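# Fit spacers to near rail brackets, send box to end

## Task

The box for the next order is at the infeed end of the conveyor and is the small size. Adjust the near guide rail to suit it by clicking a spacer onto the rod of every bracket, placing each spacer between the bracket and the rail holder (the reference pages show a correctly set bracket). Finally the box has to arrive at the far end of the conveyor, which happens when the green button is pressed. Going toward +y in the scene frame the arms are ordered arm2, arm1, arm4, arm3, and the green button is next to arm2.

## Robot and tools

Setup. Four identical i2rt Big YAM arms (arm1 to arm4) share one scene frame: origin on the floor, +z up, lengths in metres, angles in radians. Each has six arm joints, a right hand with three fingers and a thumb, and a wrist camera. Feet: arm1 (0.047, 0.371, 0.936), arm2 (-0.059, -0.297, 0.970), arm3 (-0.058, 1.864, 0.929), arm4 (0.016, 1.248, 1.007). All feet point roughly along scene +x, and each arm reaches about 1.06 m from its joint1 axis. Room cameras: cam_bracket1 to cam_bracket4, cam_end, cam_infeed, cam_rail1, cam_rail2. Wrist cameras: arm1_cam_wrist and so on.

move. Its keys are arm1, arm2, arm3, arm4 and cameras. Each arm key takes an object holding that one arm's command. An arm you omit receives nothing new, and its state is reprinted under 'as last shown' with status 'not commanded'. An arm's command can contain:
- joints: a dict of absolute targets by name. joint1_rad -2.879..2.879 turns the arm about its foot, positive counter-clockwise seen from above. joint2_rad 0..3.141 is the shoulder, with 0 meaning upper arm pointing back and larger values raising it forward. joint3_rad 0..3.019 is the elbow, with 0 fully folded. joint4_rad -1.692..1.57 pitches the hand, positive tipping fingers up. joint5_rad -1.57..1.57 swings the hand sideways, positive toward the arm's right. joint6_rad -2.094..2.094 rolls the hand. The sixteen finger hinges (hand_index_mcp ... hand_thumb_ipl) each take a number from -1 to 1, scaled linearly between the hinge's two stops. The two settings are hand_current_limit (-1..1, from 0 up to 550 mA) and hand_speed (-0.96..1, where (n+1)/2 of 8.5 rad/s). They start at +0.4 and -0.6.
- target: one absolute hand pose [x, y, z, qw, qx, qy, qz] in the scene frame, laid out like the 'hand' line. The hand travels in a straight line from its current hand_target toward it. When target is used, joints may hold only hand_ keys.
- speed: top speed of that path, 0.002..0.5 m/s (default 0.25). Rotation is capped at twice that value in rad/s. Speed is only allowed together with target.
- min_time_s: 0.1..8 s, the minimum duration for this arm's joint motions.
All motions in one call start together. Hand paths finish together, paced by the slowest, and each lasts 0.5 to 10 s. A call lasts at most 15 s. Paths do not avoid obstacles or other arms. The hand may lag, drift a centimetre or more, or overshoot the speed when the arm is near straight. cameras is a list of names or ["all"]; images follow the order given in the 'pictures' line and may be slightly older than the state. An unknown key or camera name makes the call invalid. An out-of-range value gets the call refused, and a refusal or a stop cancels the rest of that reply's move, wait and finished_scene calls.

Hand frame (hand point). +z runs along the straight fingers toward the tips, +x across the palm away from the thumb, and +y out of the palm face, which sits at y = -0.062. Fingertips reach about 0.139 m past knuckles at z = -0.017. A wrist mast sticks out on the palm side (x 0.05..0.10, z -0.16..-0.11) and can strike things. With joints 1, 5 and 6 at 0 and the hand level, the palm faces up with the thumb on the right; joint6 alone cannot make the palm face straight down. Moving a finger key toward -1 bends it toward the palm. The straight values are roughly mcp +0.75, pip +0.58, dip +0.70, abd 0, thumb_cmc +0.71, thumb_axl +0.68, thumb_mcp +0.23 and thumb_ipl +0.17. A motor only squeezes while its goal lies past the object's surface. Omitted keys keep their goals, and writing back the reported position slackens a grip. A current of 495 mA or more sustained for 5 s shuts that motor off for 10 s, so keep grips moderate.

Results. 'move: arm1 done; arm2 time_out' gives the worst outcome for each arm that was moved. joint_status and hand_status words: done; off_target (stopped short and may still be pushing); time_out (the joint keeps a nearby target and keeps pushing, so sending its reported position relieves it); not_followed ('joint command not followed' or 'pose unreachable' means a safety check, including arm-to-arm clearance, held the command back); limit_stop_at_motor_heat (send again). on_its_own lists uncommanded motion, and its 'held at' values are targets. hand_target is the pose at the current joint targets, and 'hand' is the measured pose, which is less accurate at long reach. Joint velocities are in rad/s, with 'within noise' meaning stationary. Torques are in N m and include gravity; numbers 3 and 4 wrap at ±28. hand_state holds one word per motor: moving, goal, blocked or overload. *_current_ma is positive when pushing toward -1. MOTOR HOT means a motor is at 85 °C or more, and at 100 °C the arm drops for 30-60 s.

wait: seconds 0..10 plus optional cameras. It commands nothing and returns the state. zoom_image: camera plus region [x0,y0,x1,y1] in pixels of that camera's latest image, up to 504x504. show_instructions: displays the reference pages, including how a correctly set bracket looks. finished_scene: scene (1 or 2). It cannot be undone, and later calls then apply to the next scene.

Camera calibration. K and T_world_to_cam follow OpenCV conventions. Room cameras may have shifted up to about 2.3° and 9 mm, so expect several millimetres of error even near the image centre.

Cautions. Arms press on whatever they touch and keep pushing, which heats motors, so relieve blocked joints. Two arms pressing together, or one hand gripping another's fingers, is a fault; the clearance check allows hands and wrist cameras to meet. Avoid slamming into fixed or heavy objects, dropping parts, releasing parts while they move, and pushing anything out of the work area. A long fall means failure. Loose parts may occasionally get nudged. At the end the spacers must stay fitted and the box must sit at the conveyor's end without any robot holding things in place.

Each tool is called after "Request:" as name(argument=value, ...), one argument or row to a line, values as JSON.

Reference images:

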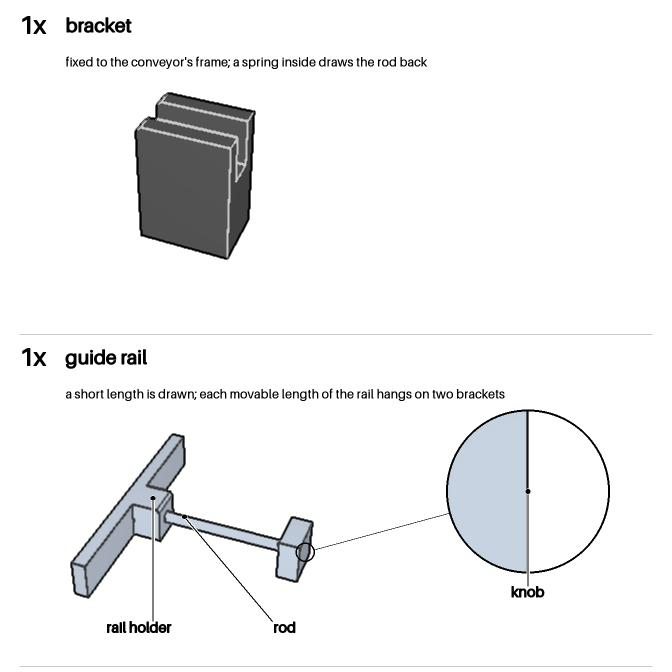

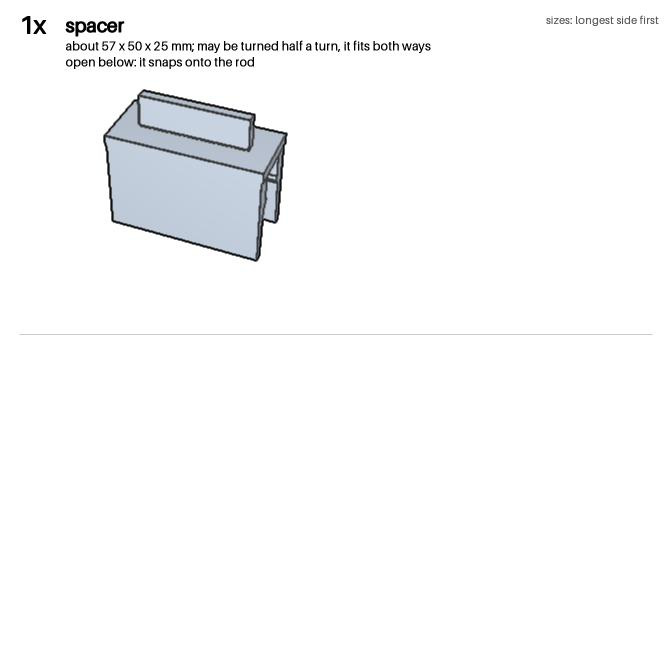

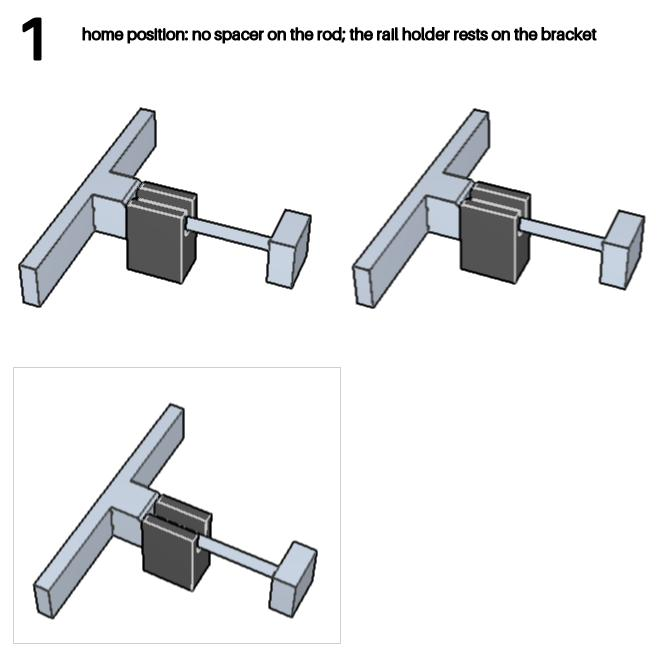

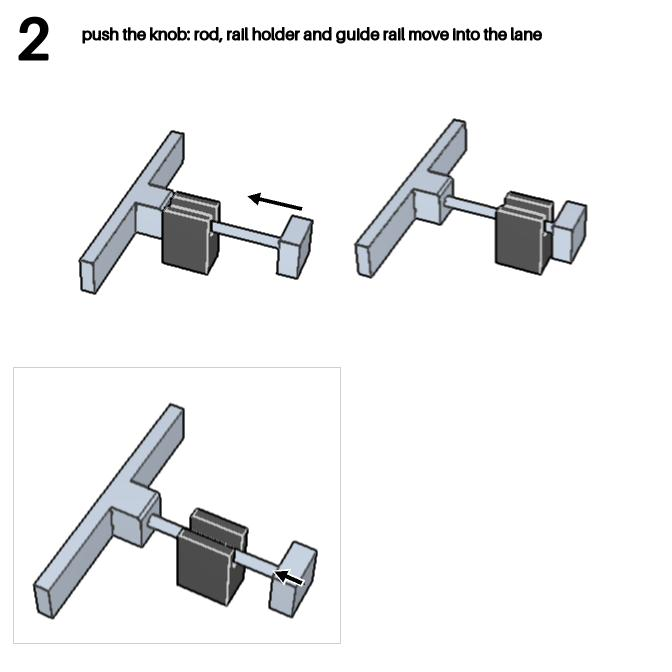

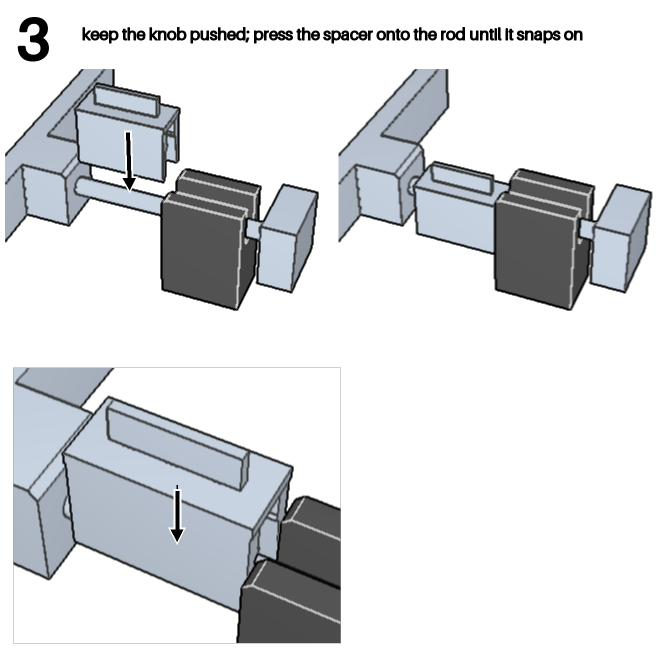

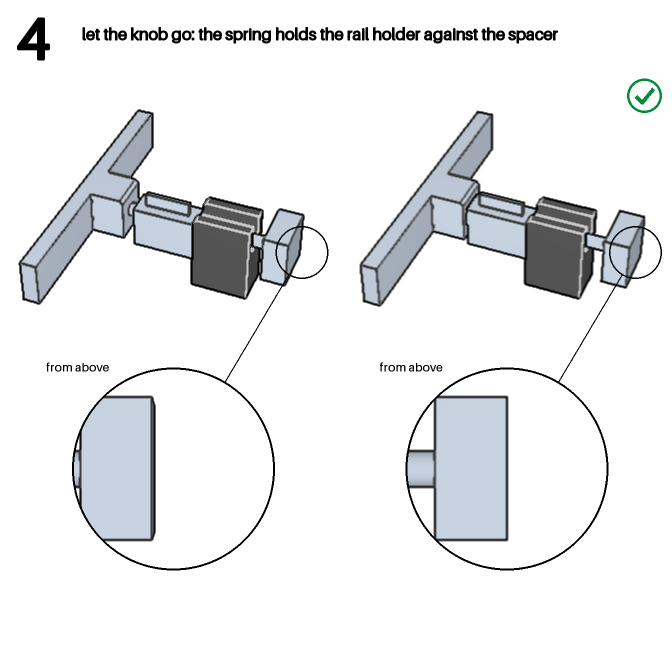

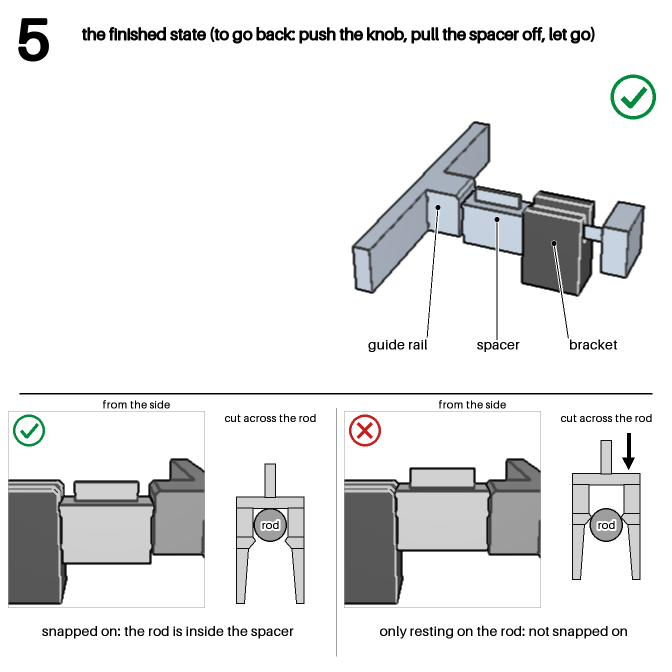

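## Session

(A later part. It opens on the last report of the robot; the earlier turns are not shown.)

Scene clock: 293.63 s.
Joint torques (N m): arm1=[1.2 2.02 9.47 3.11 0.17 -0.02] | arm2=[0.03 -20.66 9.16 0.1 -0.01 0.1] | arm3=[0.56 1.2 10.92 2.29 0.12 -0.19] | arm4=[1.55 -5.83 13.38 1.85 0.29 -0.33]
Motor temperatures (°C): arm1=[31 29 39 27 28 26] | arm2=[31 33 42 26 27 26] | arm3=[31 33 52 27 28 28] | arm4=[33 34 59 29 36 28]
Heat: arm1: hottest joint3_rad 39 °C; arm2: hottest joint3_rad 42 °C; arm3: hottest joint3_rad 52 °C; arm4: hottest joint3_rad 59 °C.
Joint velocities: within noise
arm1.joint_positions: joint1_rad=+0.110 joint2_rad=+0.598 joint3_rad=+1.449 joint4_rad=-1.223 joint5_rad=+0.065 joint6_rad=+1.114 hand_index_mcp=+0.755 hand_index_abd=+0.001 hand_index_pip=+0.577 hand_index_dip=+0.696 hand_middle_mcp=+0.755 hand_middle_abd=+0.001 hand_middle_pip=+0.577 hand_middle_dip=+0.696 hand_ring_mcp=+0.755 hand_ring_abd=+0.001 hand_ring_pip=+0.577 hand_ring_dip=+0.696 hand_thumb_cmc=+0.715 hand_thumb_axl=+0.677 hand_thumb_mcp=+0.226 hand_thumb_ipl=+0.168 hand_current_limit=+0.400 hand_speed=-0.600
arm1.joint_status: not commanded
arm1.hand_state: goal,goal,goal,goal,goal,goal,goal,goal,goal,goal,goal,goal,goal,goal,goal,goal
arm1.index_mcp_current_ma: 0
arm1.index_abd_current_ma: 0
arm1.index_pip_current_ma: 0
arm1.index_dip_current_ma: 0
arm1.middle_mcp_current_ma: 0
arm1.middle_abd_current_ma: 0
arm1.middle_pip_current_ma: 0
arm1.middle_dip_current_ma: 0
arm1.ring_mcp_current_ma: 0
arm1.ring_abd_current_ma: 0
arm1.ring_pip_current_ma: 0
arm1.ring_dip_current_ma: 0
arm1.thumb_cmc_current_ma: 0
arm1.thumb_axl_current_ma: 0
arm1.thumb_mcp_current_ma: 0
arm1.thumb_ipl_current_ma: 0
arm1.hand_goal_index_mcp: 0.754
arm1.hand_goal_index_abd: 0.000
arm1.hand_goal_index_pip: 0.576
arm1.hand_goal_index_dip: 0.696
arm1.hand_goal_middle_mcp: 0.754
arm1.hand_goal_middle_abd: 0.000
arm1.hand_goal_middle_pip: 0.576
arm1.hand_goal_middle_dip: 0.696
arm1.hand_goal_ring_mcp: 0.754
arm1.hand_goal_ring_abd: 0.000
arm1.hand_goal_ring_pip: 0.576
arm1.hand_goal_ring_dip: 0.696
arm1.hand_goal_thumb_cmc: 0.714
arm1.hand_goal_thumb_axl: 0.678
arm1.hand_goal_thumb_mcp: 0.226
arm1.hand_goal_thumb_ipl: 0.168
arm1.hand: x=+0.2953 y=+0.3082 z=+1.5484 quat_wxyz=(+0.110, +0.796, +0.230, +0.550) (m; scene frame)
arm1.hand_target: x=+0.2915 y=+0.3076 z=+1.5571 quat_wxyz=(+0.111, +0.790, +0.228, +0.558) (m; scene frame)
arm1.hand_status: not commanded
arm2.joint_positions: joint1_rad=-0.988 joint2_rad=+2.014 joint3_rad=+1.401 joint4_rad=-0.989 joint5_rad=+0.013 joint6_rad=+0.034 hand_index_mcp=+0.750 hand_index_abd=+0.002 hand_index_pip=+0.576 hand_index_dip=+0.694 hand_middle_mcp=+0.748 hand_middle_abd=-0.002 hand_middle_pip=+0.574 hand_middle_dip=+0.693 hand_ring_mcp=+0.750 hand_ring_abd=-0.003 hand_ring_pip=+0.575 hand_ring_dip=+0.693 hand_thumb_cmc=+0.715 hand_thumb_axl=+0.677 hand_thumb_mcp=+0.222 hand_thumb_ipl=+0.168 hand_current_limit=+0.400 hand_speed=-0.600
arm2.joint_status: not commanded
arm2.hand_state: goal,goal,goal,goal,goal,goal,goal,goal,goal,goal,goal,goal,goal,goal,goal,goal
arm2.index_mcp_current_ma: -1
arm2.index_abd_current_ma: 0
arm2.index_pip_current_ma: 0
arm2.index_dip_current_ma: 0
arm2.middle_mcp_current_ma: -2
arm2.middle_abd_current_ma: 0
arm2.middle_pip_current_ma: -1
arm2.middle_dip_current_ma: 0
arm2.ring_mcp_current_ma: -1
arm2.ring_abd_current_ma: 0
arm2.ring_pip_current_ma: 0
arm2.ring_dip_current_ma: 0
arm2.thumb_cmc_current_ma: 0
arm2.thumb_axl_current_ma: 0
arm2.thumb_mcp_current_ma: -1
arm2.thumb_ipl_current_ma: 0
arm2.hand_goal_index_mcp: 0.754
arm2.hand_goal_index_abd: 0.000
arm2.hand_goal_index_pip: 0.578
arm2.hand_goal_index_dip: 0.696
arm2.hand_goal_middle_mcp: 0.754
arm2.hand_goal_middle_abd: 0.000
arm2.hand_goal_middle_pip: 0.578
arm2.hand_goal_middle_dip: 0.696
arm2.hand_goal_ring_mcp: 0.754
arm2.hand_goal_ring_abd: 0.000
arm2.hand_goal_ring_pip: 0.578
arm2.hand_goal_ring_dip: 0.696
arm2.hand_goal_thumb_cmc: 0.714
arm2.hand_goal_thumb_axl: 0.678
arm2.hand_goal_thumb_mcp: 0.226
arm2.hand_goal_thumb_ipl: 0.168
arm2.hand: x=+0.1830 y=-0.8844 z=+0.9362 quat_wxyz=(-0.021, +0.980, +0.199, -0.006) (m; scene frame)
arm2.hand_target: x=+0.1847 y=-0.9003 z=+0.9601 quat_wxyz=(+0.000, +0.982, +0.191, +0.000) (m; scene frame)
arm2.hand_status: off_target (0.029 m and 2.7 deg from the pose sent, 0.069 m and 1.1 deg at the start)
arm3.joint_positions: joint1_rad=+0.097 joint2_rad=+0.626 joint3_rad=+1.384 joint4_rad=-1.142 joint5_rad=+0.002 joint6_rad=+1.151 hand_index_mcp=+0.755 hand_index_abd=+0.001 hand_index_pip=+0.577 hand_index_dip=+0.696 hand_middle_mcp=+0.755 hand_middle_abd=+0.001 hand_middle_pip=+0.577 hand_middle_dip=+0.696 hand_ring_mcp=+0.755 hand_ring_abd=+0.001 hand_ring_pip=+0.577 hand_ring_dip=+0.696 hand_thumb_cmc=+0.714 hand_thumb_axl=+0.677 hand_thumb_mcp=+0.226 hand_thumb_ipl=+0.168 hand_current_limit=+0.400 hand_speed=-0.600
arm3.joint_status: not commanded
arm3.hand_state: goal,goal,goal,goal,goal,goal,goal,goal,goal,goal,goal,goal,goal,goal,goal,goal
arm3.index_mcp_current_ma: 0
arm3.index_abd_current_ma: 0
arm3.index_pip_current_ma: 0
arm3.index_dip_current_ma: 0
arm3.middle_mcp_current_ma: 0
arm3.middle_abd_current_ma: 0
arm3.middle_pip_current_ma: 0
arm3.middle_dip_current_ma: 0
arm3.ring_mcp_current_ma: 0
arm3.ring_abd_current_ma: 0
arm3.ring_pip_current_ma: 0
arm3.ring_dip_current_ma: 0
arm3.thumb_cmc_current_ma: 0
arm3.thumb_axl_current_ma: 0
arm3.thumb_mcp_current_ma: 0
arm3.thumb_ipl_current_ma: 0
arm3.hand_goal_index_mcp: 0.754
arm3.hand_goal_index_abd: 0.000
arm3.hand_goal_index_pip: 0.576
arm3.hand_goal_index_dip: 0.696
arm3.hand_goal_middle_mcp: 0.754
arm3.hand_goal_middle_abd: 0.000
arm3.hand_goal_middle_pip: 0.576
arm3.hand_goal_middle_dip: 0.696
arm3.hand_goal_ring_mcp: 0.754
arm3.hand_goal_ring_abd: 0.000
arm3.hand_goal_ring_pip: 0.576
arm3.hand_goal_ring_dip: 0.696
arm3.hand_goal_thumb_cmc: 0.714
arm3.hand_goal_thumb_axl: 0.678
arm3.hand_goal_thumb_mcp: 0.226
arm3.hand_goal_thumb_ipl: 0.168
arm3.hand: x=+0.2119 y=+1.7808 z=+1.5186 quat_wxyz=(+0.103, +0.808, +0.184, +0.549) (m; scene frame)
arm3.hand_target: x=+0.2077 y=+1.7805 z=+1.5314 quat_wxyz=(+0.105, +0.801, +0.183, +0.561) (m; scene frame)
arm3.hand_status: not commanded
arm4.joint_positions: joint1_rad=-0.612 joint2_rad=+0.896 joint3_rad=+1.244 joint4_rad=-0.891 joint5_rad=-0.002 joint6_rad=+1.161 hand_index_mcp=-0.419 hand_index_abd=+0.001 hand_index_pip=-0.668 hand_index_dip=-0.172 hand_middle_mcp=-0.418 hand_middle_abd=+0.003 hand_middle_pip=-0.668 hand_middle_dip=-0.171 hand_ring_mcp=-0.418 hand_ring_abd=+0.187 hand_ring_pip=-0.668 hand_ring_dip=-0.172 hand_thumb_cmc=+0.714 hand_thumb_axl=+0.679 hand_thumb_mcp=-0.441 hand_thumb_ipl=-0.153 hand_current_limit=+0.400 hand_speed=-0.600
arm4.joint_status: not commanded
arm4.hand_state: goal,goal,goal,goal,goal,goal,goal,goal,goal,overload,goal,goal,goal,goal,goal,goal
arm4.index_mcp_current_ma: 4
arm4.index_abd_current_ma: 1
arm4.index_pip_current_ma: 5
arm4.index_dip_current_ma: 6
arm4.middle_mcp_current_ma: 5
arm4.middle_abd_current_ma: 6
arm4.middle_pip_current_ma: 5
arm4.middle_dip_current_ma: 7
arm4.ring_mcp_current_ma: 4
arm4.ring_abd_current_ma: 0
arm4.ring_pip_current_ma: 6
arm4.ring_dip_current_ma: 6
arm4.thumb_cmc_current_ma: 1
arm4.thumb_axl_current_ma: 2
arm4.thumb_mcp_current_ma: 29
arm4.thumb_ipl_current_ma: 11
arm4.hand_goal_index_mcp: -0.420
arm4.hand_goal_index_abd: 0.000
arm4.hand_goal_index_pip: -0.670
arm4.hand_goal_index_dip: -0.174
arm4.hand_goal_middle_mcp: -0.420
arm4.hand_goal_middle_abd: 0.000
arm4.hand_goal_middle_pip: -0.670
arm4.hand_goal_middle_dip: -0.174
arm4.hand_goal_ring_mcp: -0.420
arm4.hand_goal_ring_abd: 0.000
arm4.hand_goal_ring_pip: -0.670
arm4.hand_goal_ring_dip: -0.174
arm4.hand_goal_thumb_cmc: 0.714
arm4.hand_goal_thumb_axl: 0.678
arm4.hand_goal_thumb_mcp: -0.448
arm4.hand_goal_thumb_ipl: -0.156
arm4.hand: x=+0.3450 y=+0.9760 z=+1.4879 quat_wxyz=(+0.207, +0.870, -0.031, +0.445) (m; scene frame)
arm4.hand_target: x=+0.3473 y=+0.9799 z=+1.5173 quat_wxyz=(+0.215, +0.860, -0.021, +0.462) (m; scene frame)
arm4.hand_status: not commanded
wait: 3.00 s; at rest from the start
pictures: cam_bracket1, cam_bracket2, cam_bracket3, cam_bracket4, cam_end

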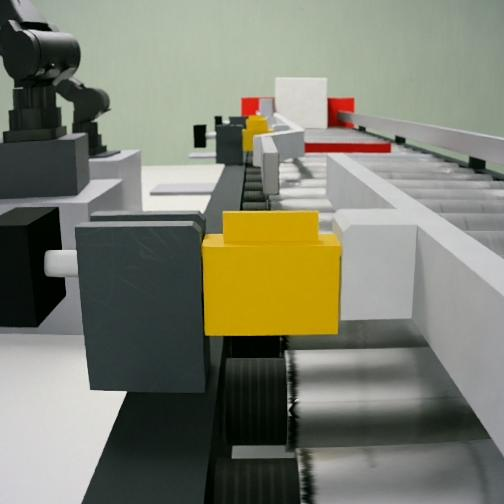

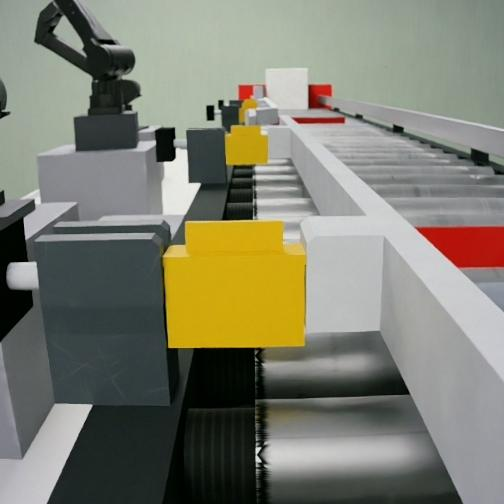

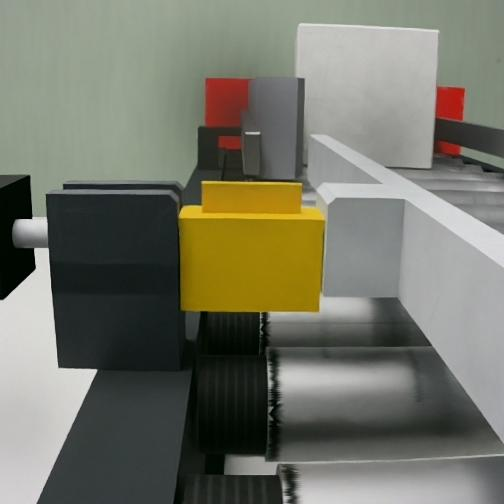

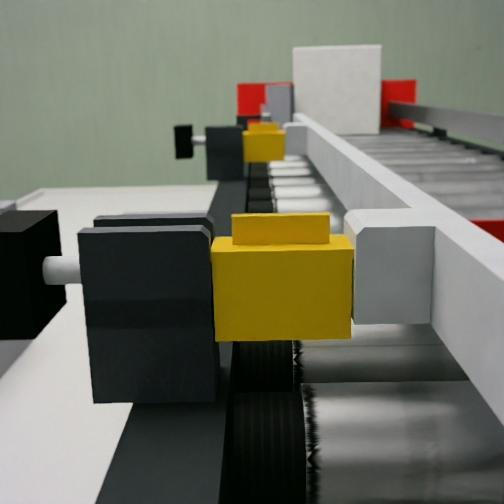

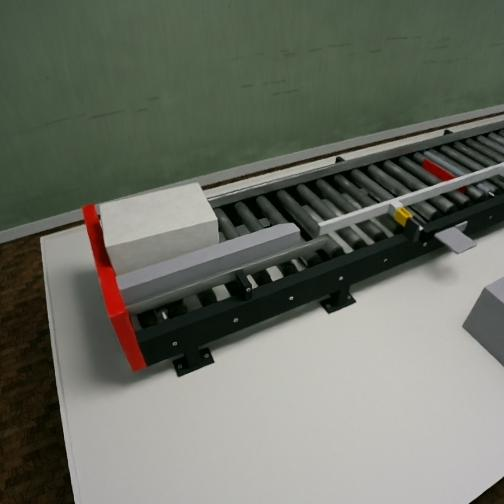

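Request:
wait(
  seconds=2,
  cameras=["cam_end"],
)

Request:
zoom_image(
  camera="cam_end",
  region=[60, 150, 310, 400],
)

Scene clock: 297.37 s.
Joint torques (N m): arm1=[1.08 1.9 9.43 3.11 0.17 -0.02] | arm2=[-0.15 -20.48 9.14 0.18 0.01 0.13] | arm3=[0.5 1.26 10.92 2.29 0.11 -0.19] | arm4=[1.55 -5.48 13.44 1.72 0.3 -0.34]
Motor temperatures (°C): arm1=[31 29 39 27 28 26] | arm2=[31 33 42 26 27 26] | arm3=[31 33 52 27 28 28] | arm4=[33 33 60 29 36 28]
Heat: arm1: hottest joint3_rad 39 °C; arm2: hottest joint3_rad 42 °C; arm3: hottest joint3_rad 52 °C; arm4: hottest joint3_rad 60 °C.
Joint velocities: within noise
arm1.joint_positions: joint1_rad=+0.110 joint2_rad=+0.598 joint3_rad=+1.449 joint4_rad=-1.223 joint5_rad=+0.065 joint6_rad=+1.114 hand_index_mcp=+0.755 hand_index_abd=+0.001 hand_index_pip=+0.577 hand_index_dip=+0.696 hand_middle_mcp=+0.755 hand_middle_abd=+0.001 hand_middle_pip=+0.577 hand_middle_dip=+0.696 hand_ring_mcp=+0.755 hand_ring_abd=+0.001 hand_ring_pip=+0.577 hand_ring_dip=+0.696 hand_thumb_cmc=+0.715 hand_thumb_axl=+0.677 hand_thumb_mcp=+0.226 hand_thumb_ipl=+0.168 hand_current_limit=+0.400 hand_speed=-0.600
arm1.joint_status: not commanded
arm1.hand_state: goal,goal,goal,goal,goal,goal,goal,goal,goal,goal,goal,goal,goal,goal,goal,goal
arm1.index_mcp_current_ma: 0
arm1.index_abd_current_ma: 0
arm1.index_pip_current_ma: 0
arm1.index_dip_current_ma: 0
arm1.middle_mcp_current_ma: 0
arm1.middle_abd_current_ma: 0
arm1.middle_pip_current_ma: 0
arm1.middle_dip_current_ma: 0
arm1.ring_mcp_current_ma: 0
arm1.ring_abd_current_ma: 0
arm1.ring_pip_current_ma: 0
arm1.ring_dip_current_ma: 0
arm1.thumb_cmc_current_ma: 0
arm1.thumb_axl_current_ma: 0
arm1.thumb_mcp_current_ma: 0
arm1.thumb_ipl_current_ma: 0
arm1.hand_goal_index_mcp: 0.754
arm1.hand_goal_index_abd: 0.000
arm1.hand_goal_index_pip: 0.576
arm1.hand_goal_index_dip: 0.696
arm1.hand_goal_middle_mcp: 0.754
arm1.hand_goal_middle_abd: 0.000
arm1.hand_goal_middle_pip: 0.576
arm1.hand_goal_middle_dip: 0.696
arm1.hand_goal_ring_mcp: 0.754
arm1.hand_goal_ring_abd: 0.000
arm1.hand_goal_ring_pip: 0.576
arm1.hand_goal_ring_dip: 0.696
arm1.hand_goal_thumb_cmc: 0.714
arm1.hand_goal_thumb_axl: 0.678
arm1.hand_goal_thumb_mcp: 0.226
arm1.hand_goal_thumb_ipl: 0.168
arm1.hand: x=+0.2953 y=+0.3082 z=+1.5484 quat_wxyz=(+0.110, +0.796, +0.230, +0.550) (m; scene frame)
arm1.hand_target: x=+0.2915 y=+0.3076 z=+1.5571 quat_wxyz=(+0.111, +0.790, +0.228, +0.558) (m; scene frame)
arm1.hand_status: not commanded
arm2.joint_positions: joint1_rad=-0.988 joint2_rad=+2.014 joint3_rad=+1.401 joint4_rad=-0.989 joint5_rad=+0.013 joint6_rad=+0.034 hand_index_mcp=+0.750 hand_index_abd=+0.002 hand_index_pip=+0.576 hand_index_dip=+0.694 hand_middle_mcp=+0.748 hand_middle_abd=-0.002 hand_middle_pip=+0.574 hand_middle_dip=+0.693 hand_ring_mcp=+0.750 hand_ring_abd=-0.003 hand_ring_pip=+0.575 hand_ring_dip=+0.693 hand_thumb_cmc=+0.715 hand_thumb_axl=+0.677 hand_thumb_mcp=+0.222 hand_thumb_ipl=+0.168 hand_current_limit=+0.400 hand_speed=-0.600
arm2.joint_status: not commanded
arm2.hand_state: goal,goal,goal,goal,goal,goal,goal,goal,goal,goal,goal,goal,goal,goal,goal,goal
arm2.index_mcp_current_ma: -1
arm2.index_abd_current_ma: 0
arm2.index_pip_current_ma: 0
arm2.index_dip_current_ma: 0
arm2.middle_mcp_current_ma: -2
arm2.middle_abd_current_ma: 0
arm2.middle_pip_current_ma: -1
arm2.middle_dip_current_ma: 0
arm2.ring_mcp_current_ma: -1
arm2.ring_abd_current_ma: 0
arm2.ring_pip_current_ma: 0
arm2.ring_dip_current_ma: 0
arm2.thumb_cmc_current_ma: 0
arm2.thumb_axl_current_ma: 0
arm2.thumb_mcp_current_ma: -1
arm2.thumb_ipl_current_ma: 0
arm2.hand_goal_index_mcp: 0.754
arm2.hand_goal_index_abd: 0.000
arm2.hand_goal_index_pip: 0.578
arm2.hand_goal_index_dip: 0.696
arm2.hand_goal_middle_mcp: 0.754
arm2.hand_goal_middle_abd: 0.000
arm2.hand_goal_middle_pip: 0.578
arm2.hand_goal_middle_dip: 0.696
arm2.hand_goal_ring_mcp: 0.754
arm2.hand_goal_ring_abd: 0.000
arm2.hand_goal_ring_pip: 0.578
arm2.hand_goal_ring_dip: 0.696
arm2.hand_goal_thumb_cmc: 0.714
arm2.hand_goal_thumb_axl: 0.678
arm2.hand_goal_thumb_mcp: 0.226
arm2.hand_goal_thumb_ipl: 0.168
arm2.hand: x=+0.1830 y=-0.8844 z=+0.9362 quat_wxyz=(-0.021, +0.980, +0.199, -0.006) (m; scene frame)
arm2.hand_target: x=+0.1847 y=-0.9003 z=+0.9601 quat_wxyz=(+0.000, +0.982, +0.191, +0.000) (m; scene frame)
arm2.hand_status: off_target (0.029 m and 2.7 deg from the pose sent, 0.069 m and 1.1 deg at the start)
arm3.joint_positions: joint1_rad=+0.097 joint2_rad=+0.626 joint3_rad=+1.384 joint4_rad=-1.142 joint5_rad=+0.002 joint6_rad=+1.151 hand_index_mcp=+0.755 hand_index_abd=+0.001 hand_index_pip=+0.577 hand_index_dip=+0.696 hand_middle_mcp=+0.755 hand_middle_abd=+0.001 hand_middle_pip=+0.577 hand_middle_dip=+0.696 hand_ring_mcp=+0.755 hand_ring_abd=+0.001 hand_ring_pip=+0.577 hand_ring_dip=+0.696 hand_thumb_cmc=+0.714 hand_thumb_axl=+0.677 hand_thumb_mcp=+0.226 hand_thumb_ipl=+0.168 hand_current_limit=+0.400 hand_speed=-0.600
arm3.joint_status: not commanded
arm3.hand_state: goal,goal,goal,goal,goal,goal,goal,goal,goal,goal,goal,goal,goal,goal,goal,goal
arm3.index_mcp_current_ma: 0
arm3.index_abd_current_ma: 0
arm3.index_pip_current_ma: 0
arm3.index_dip_current_ma: 0
arm3.middle_mcp_current_ma: 0
arm3.middle_abd_current_ma: 0
arm3.middle_pip_current_ma: 0
arm3.middle_dip_current_ma: 0
arm3.ring_mcp_current_ma: 0
arm3.ring_abd_current_ma: 0
arm3.ring_pip_current_ma: 0
arm3.ring_dip_current_ma: 0
arm3.thumb_cmc_current_ma: 0
arm3.thumb_axl_current_ma: 0
arm3.thumb_mcp_current_ma: 0
arm3.thumb_ipl_current_ma: 0
arm3.hand_goal_index_mcp: 0.754
arm3.hand_goal_index_abd: 0.000
arm3.hand_goal_index_pip: 0.576
arm3.hand_goal_index_dip: 0.696
arm3.hand_goal_middle_mcp: 0.754
arm3.hand_goal_middle_abd: 0.000
arm3.hand_goal_middle_pip: 0.576
arm3.hand_goal_middle_dip: 0.696
arm3.hand_goal_ring_mcp: 0.754
arm3.hand_goal_ring_abd: 0.000
arm3.hand_goal_ring_pip: 0.576
arm3.hand_goal_ring_dip: 0.696
arm3.hand_goal_thumb_cmc: 0.714
arm3.hand_goal_thumb_axl: 0.678
arm3.hand_goal_thumb_mcp: 0.226
arm3.hand_goal_thumb_ipl: 0.168
arm3.hand: x=+0.2119 y=+1.7808 z=+1.5186 quat_wxyz=(+0.103, +0.808, +0.184, +0.549) (m; scene frame)
arm3.hand_target: x=+0.2077 y=+1.7805 z=+1.5314 quat_wxyz=(+0.105, +0.801, +0.183, +0.561) (m; scene frame)
arm3.hand_status: not commanded
arm4.joint_positions: joint1_rad=-0.612 joint2_rad=+0.896 joint3_rad=+1.244 joint4_rad=-0.891 joint5_rad=-0.002 joint6_rad=+1.161 hand_index_mcp=-0.419 hand_index_abd=+0.001 hand_index_pip=-0.668 hand_index_dip=-0.172 hand_middle_mcp=-0.418 hand_middle_abd=+0.003 hand_middle_pip=-0.668 hand_middle_dip=-0.171 hand_ring_mcp=-0.418 hand_ring_abd=+0.187 hand_ring_pip=-0.668 hand_ring_dip=-0.172 hand_thumb_cmc=+0.714 hand_thumb_axl=+0.679 hand_thumb_mcp=-0.441 hand_thumb_ipl=-0.153 hand_current_limit=+0.400 hand_speed=-0.600
arm4.joint_status: not commanded
arm4.hand_state: goal,goal,goal,goal,goal,goal,goal,goal,goal,overload,goal,goal,goal,goal,goal,goal
arm4.index_mcp_current_ma: 4
arm4.index_abd_current_ma: 1
arm4.index_pip_current_ma: 5
arm4.index_dip_current_ma: 6
arm4.middle_mcp_current_ma: 5
arm4.middle_abd_current_ma: 6
arm4.middle_pip_current_ma: 5
arm4.middle_dip_current_ma: 7
arm4.ring_mcp_current_ma: 4
arm4.ring_abd_current_ma: 0
arm4.ring_pip_current_ma: 6
arm4.ring_dip_current_ma: 6
arm4.thumb_cmc_current_ma: 1
arm4.thumb_axl_current_ma: 2
arm4.thumb_mcp_current_ma: 29
arm4.thumb_ipl_current_ma: 11
arm4.hand_goal_index_mcp: -0.420
arm4.hand_goal_index_abd: 0.000
arm4.hand_goal_index_pip: -0.670
arm4.hand_goal_index_dip: -0.174
arm4.hand_goal_middle_mcp: -0.420
arm4.hand_goal_middle_abd: 0.000
arm4.hand_goal_middle_pip: -0.670
arm4.hand_goal_middle_dip: -0.174
arm4.hand_goal_ring_mcp: -0.420
arm4.hand_goal_ring_abd: 0.000
arm4.hand_goal_ring_pip: -0.670
arm4.hand_goal_ring_dip: -0.174
arm4.hand_goal_thumb_cmc: 0.714
arm4.hand_goal_thumb_axl: 0.678
arm4.hand_goal_thumb_mcp: -0.448
arm4.hand_goal_thumb_ipl: -0.156
arm4.hand: x=+0.3450 y=+0.9760 z=+1.4879 quat_wxyz=(+0.207, +0.870, -0.031, +0.445) (m; scene frame)
arm4.hand_target: x=+0.3473 y=+0.9799 z=+1.5173 quat_wxyz=(+0.215, +0.860, -0.021, +0.462) (m; scene frame)
arm4.hand_status: not commanded
wait: 2.00 s; at rest from the start
pictures: cam_end

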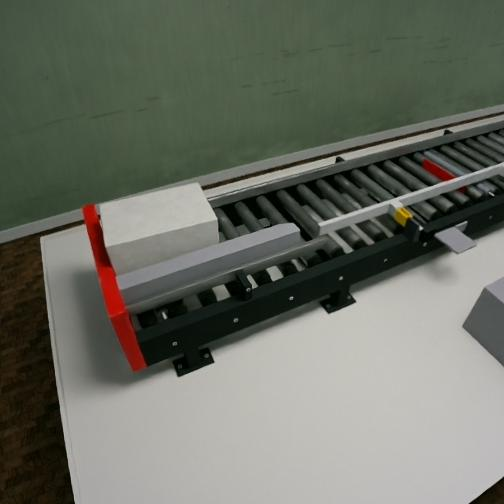

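Scaled by 2.016 from the camera's 504x504 image, which has a finer 720x720 frame.

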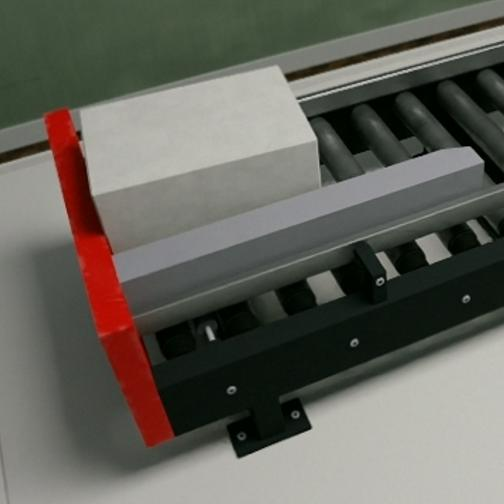

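The box is at rest against the red end plate, and all four spacers are in place.

Request:
finished_scene(
  scene=2,
)

The scene is finished: the task was done.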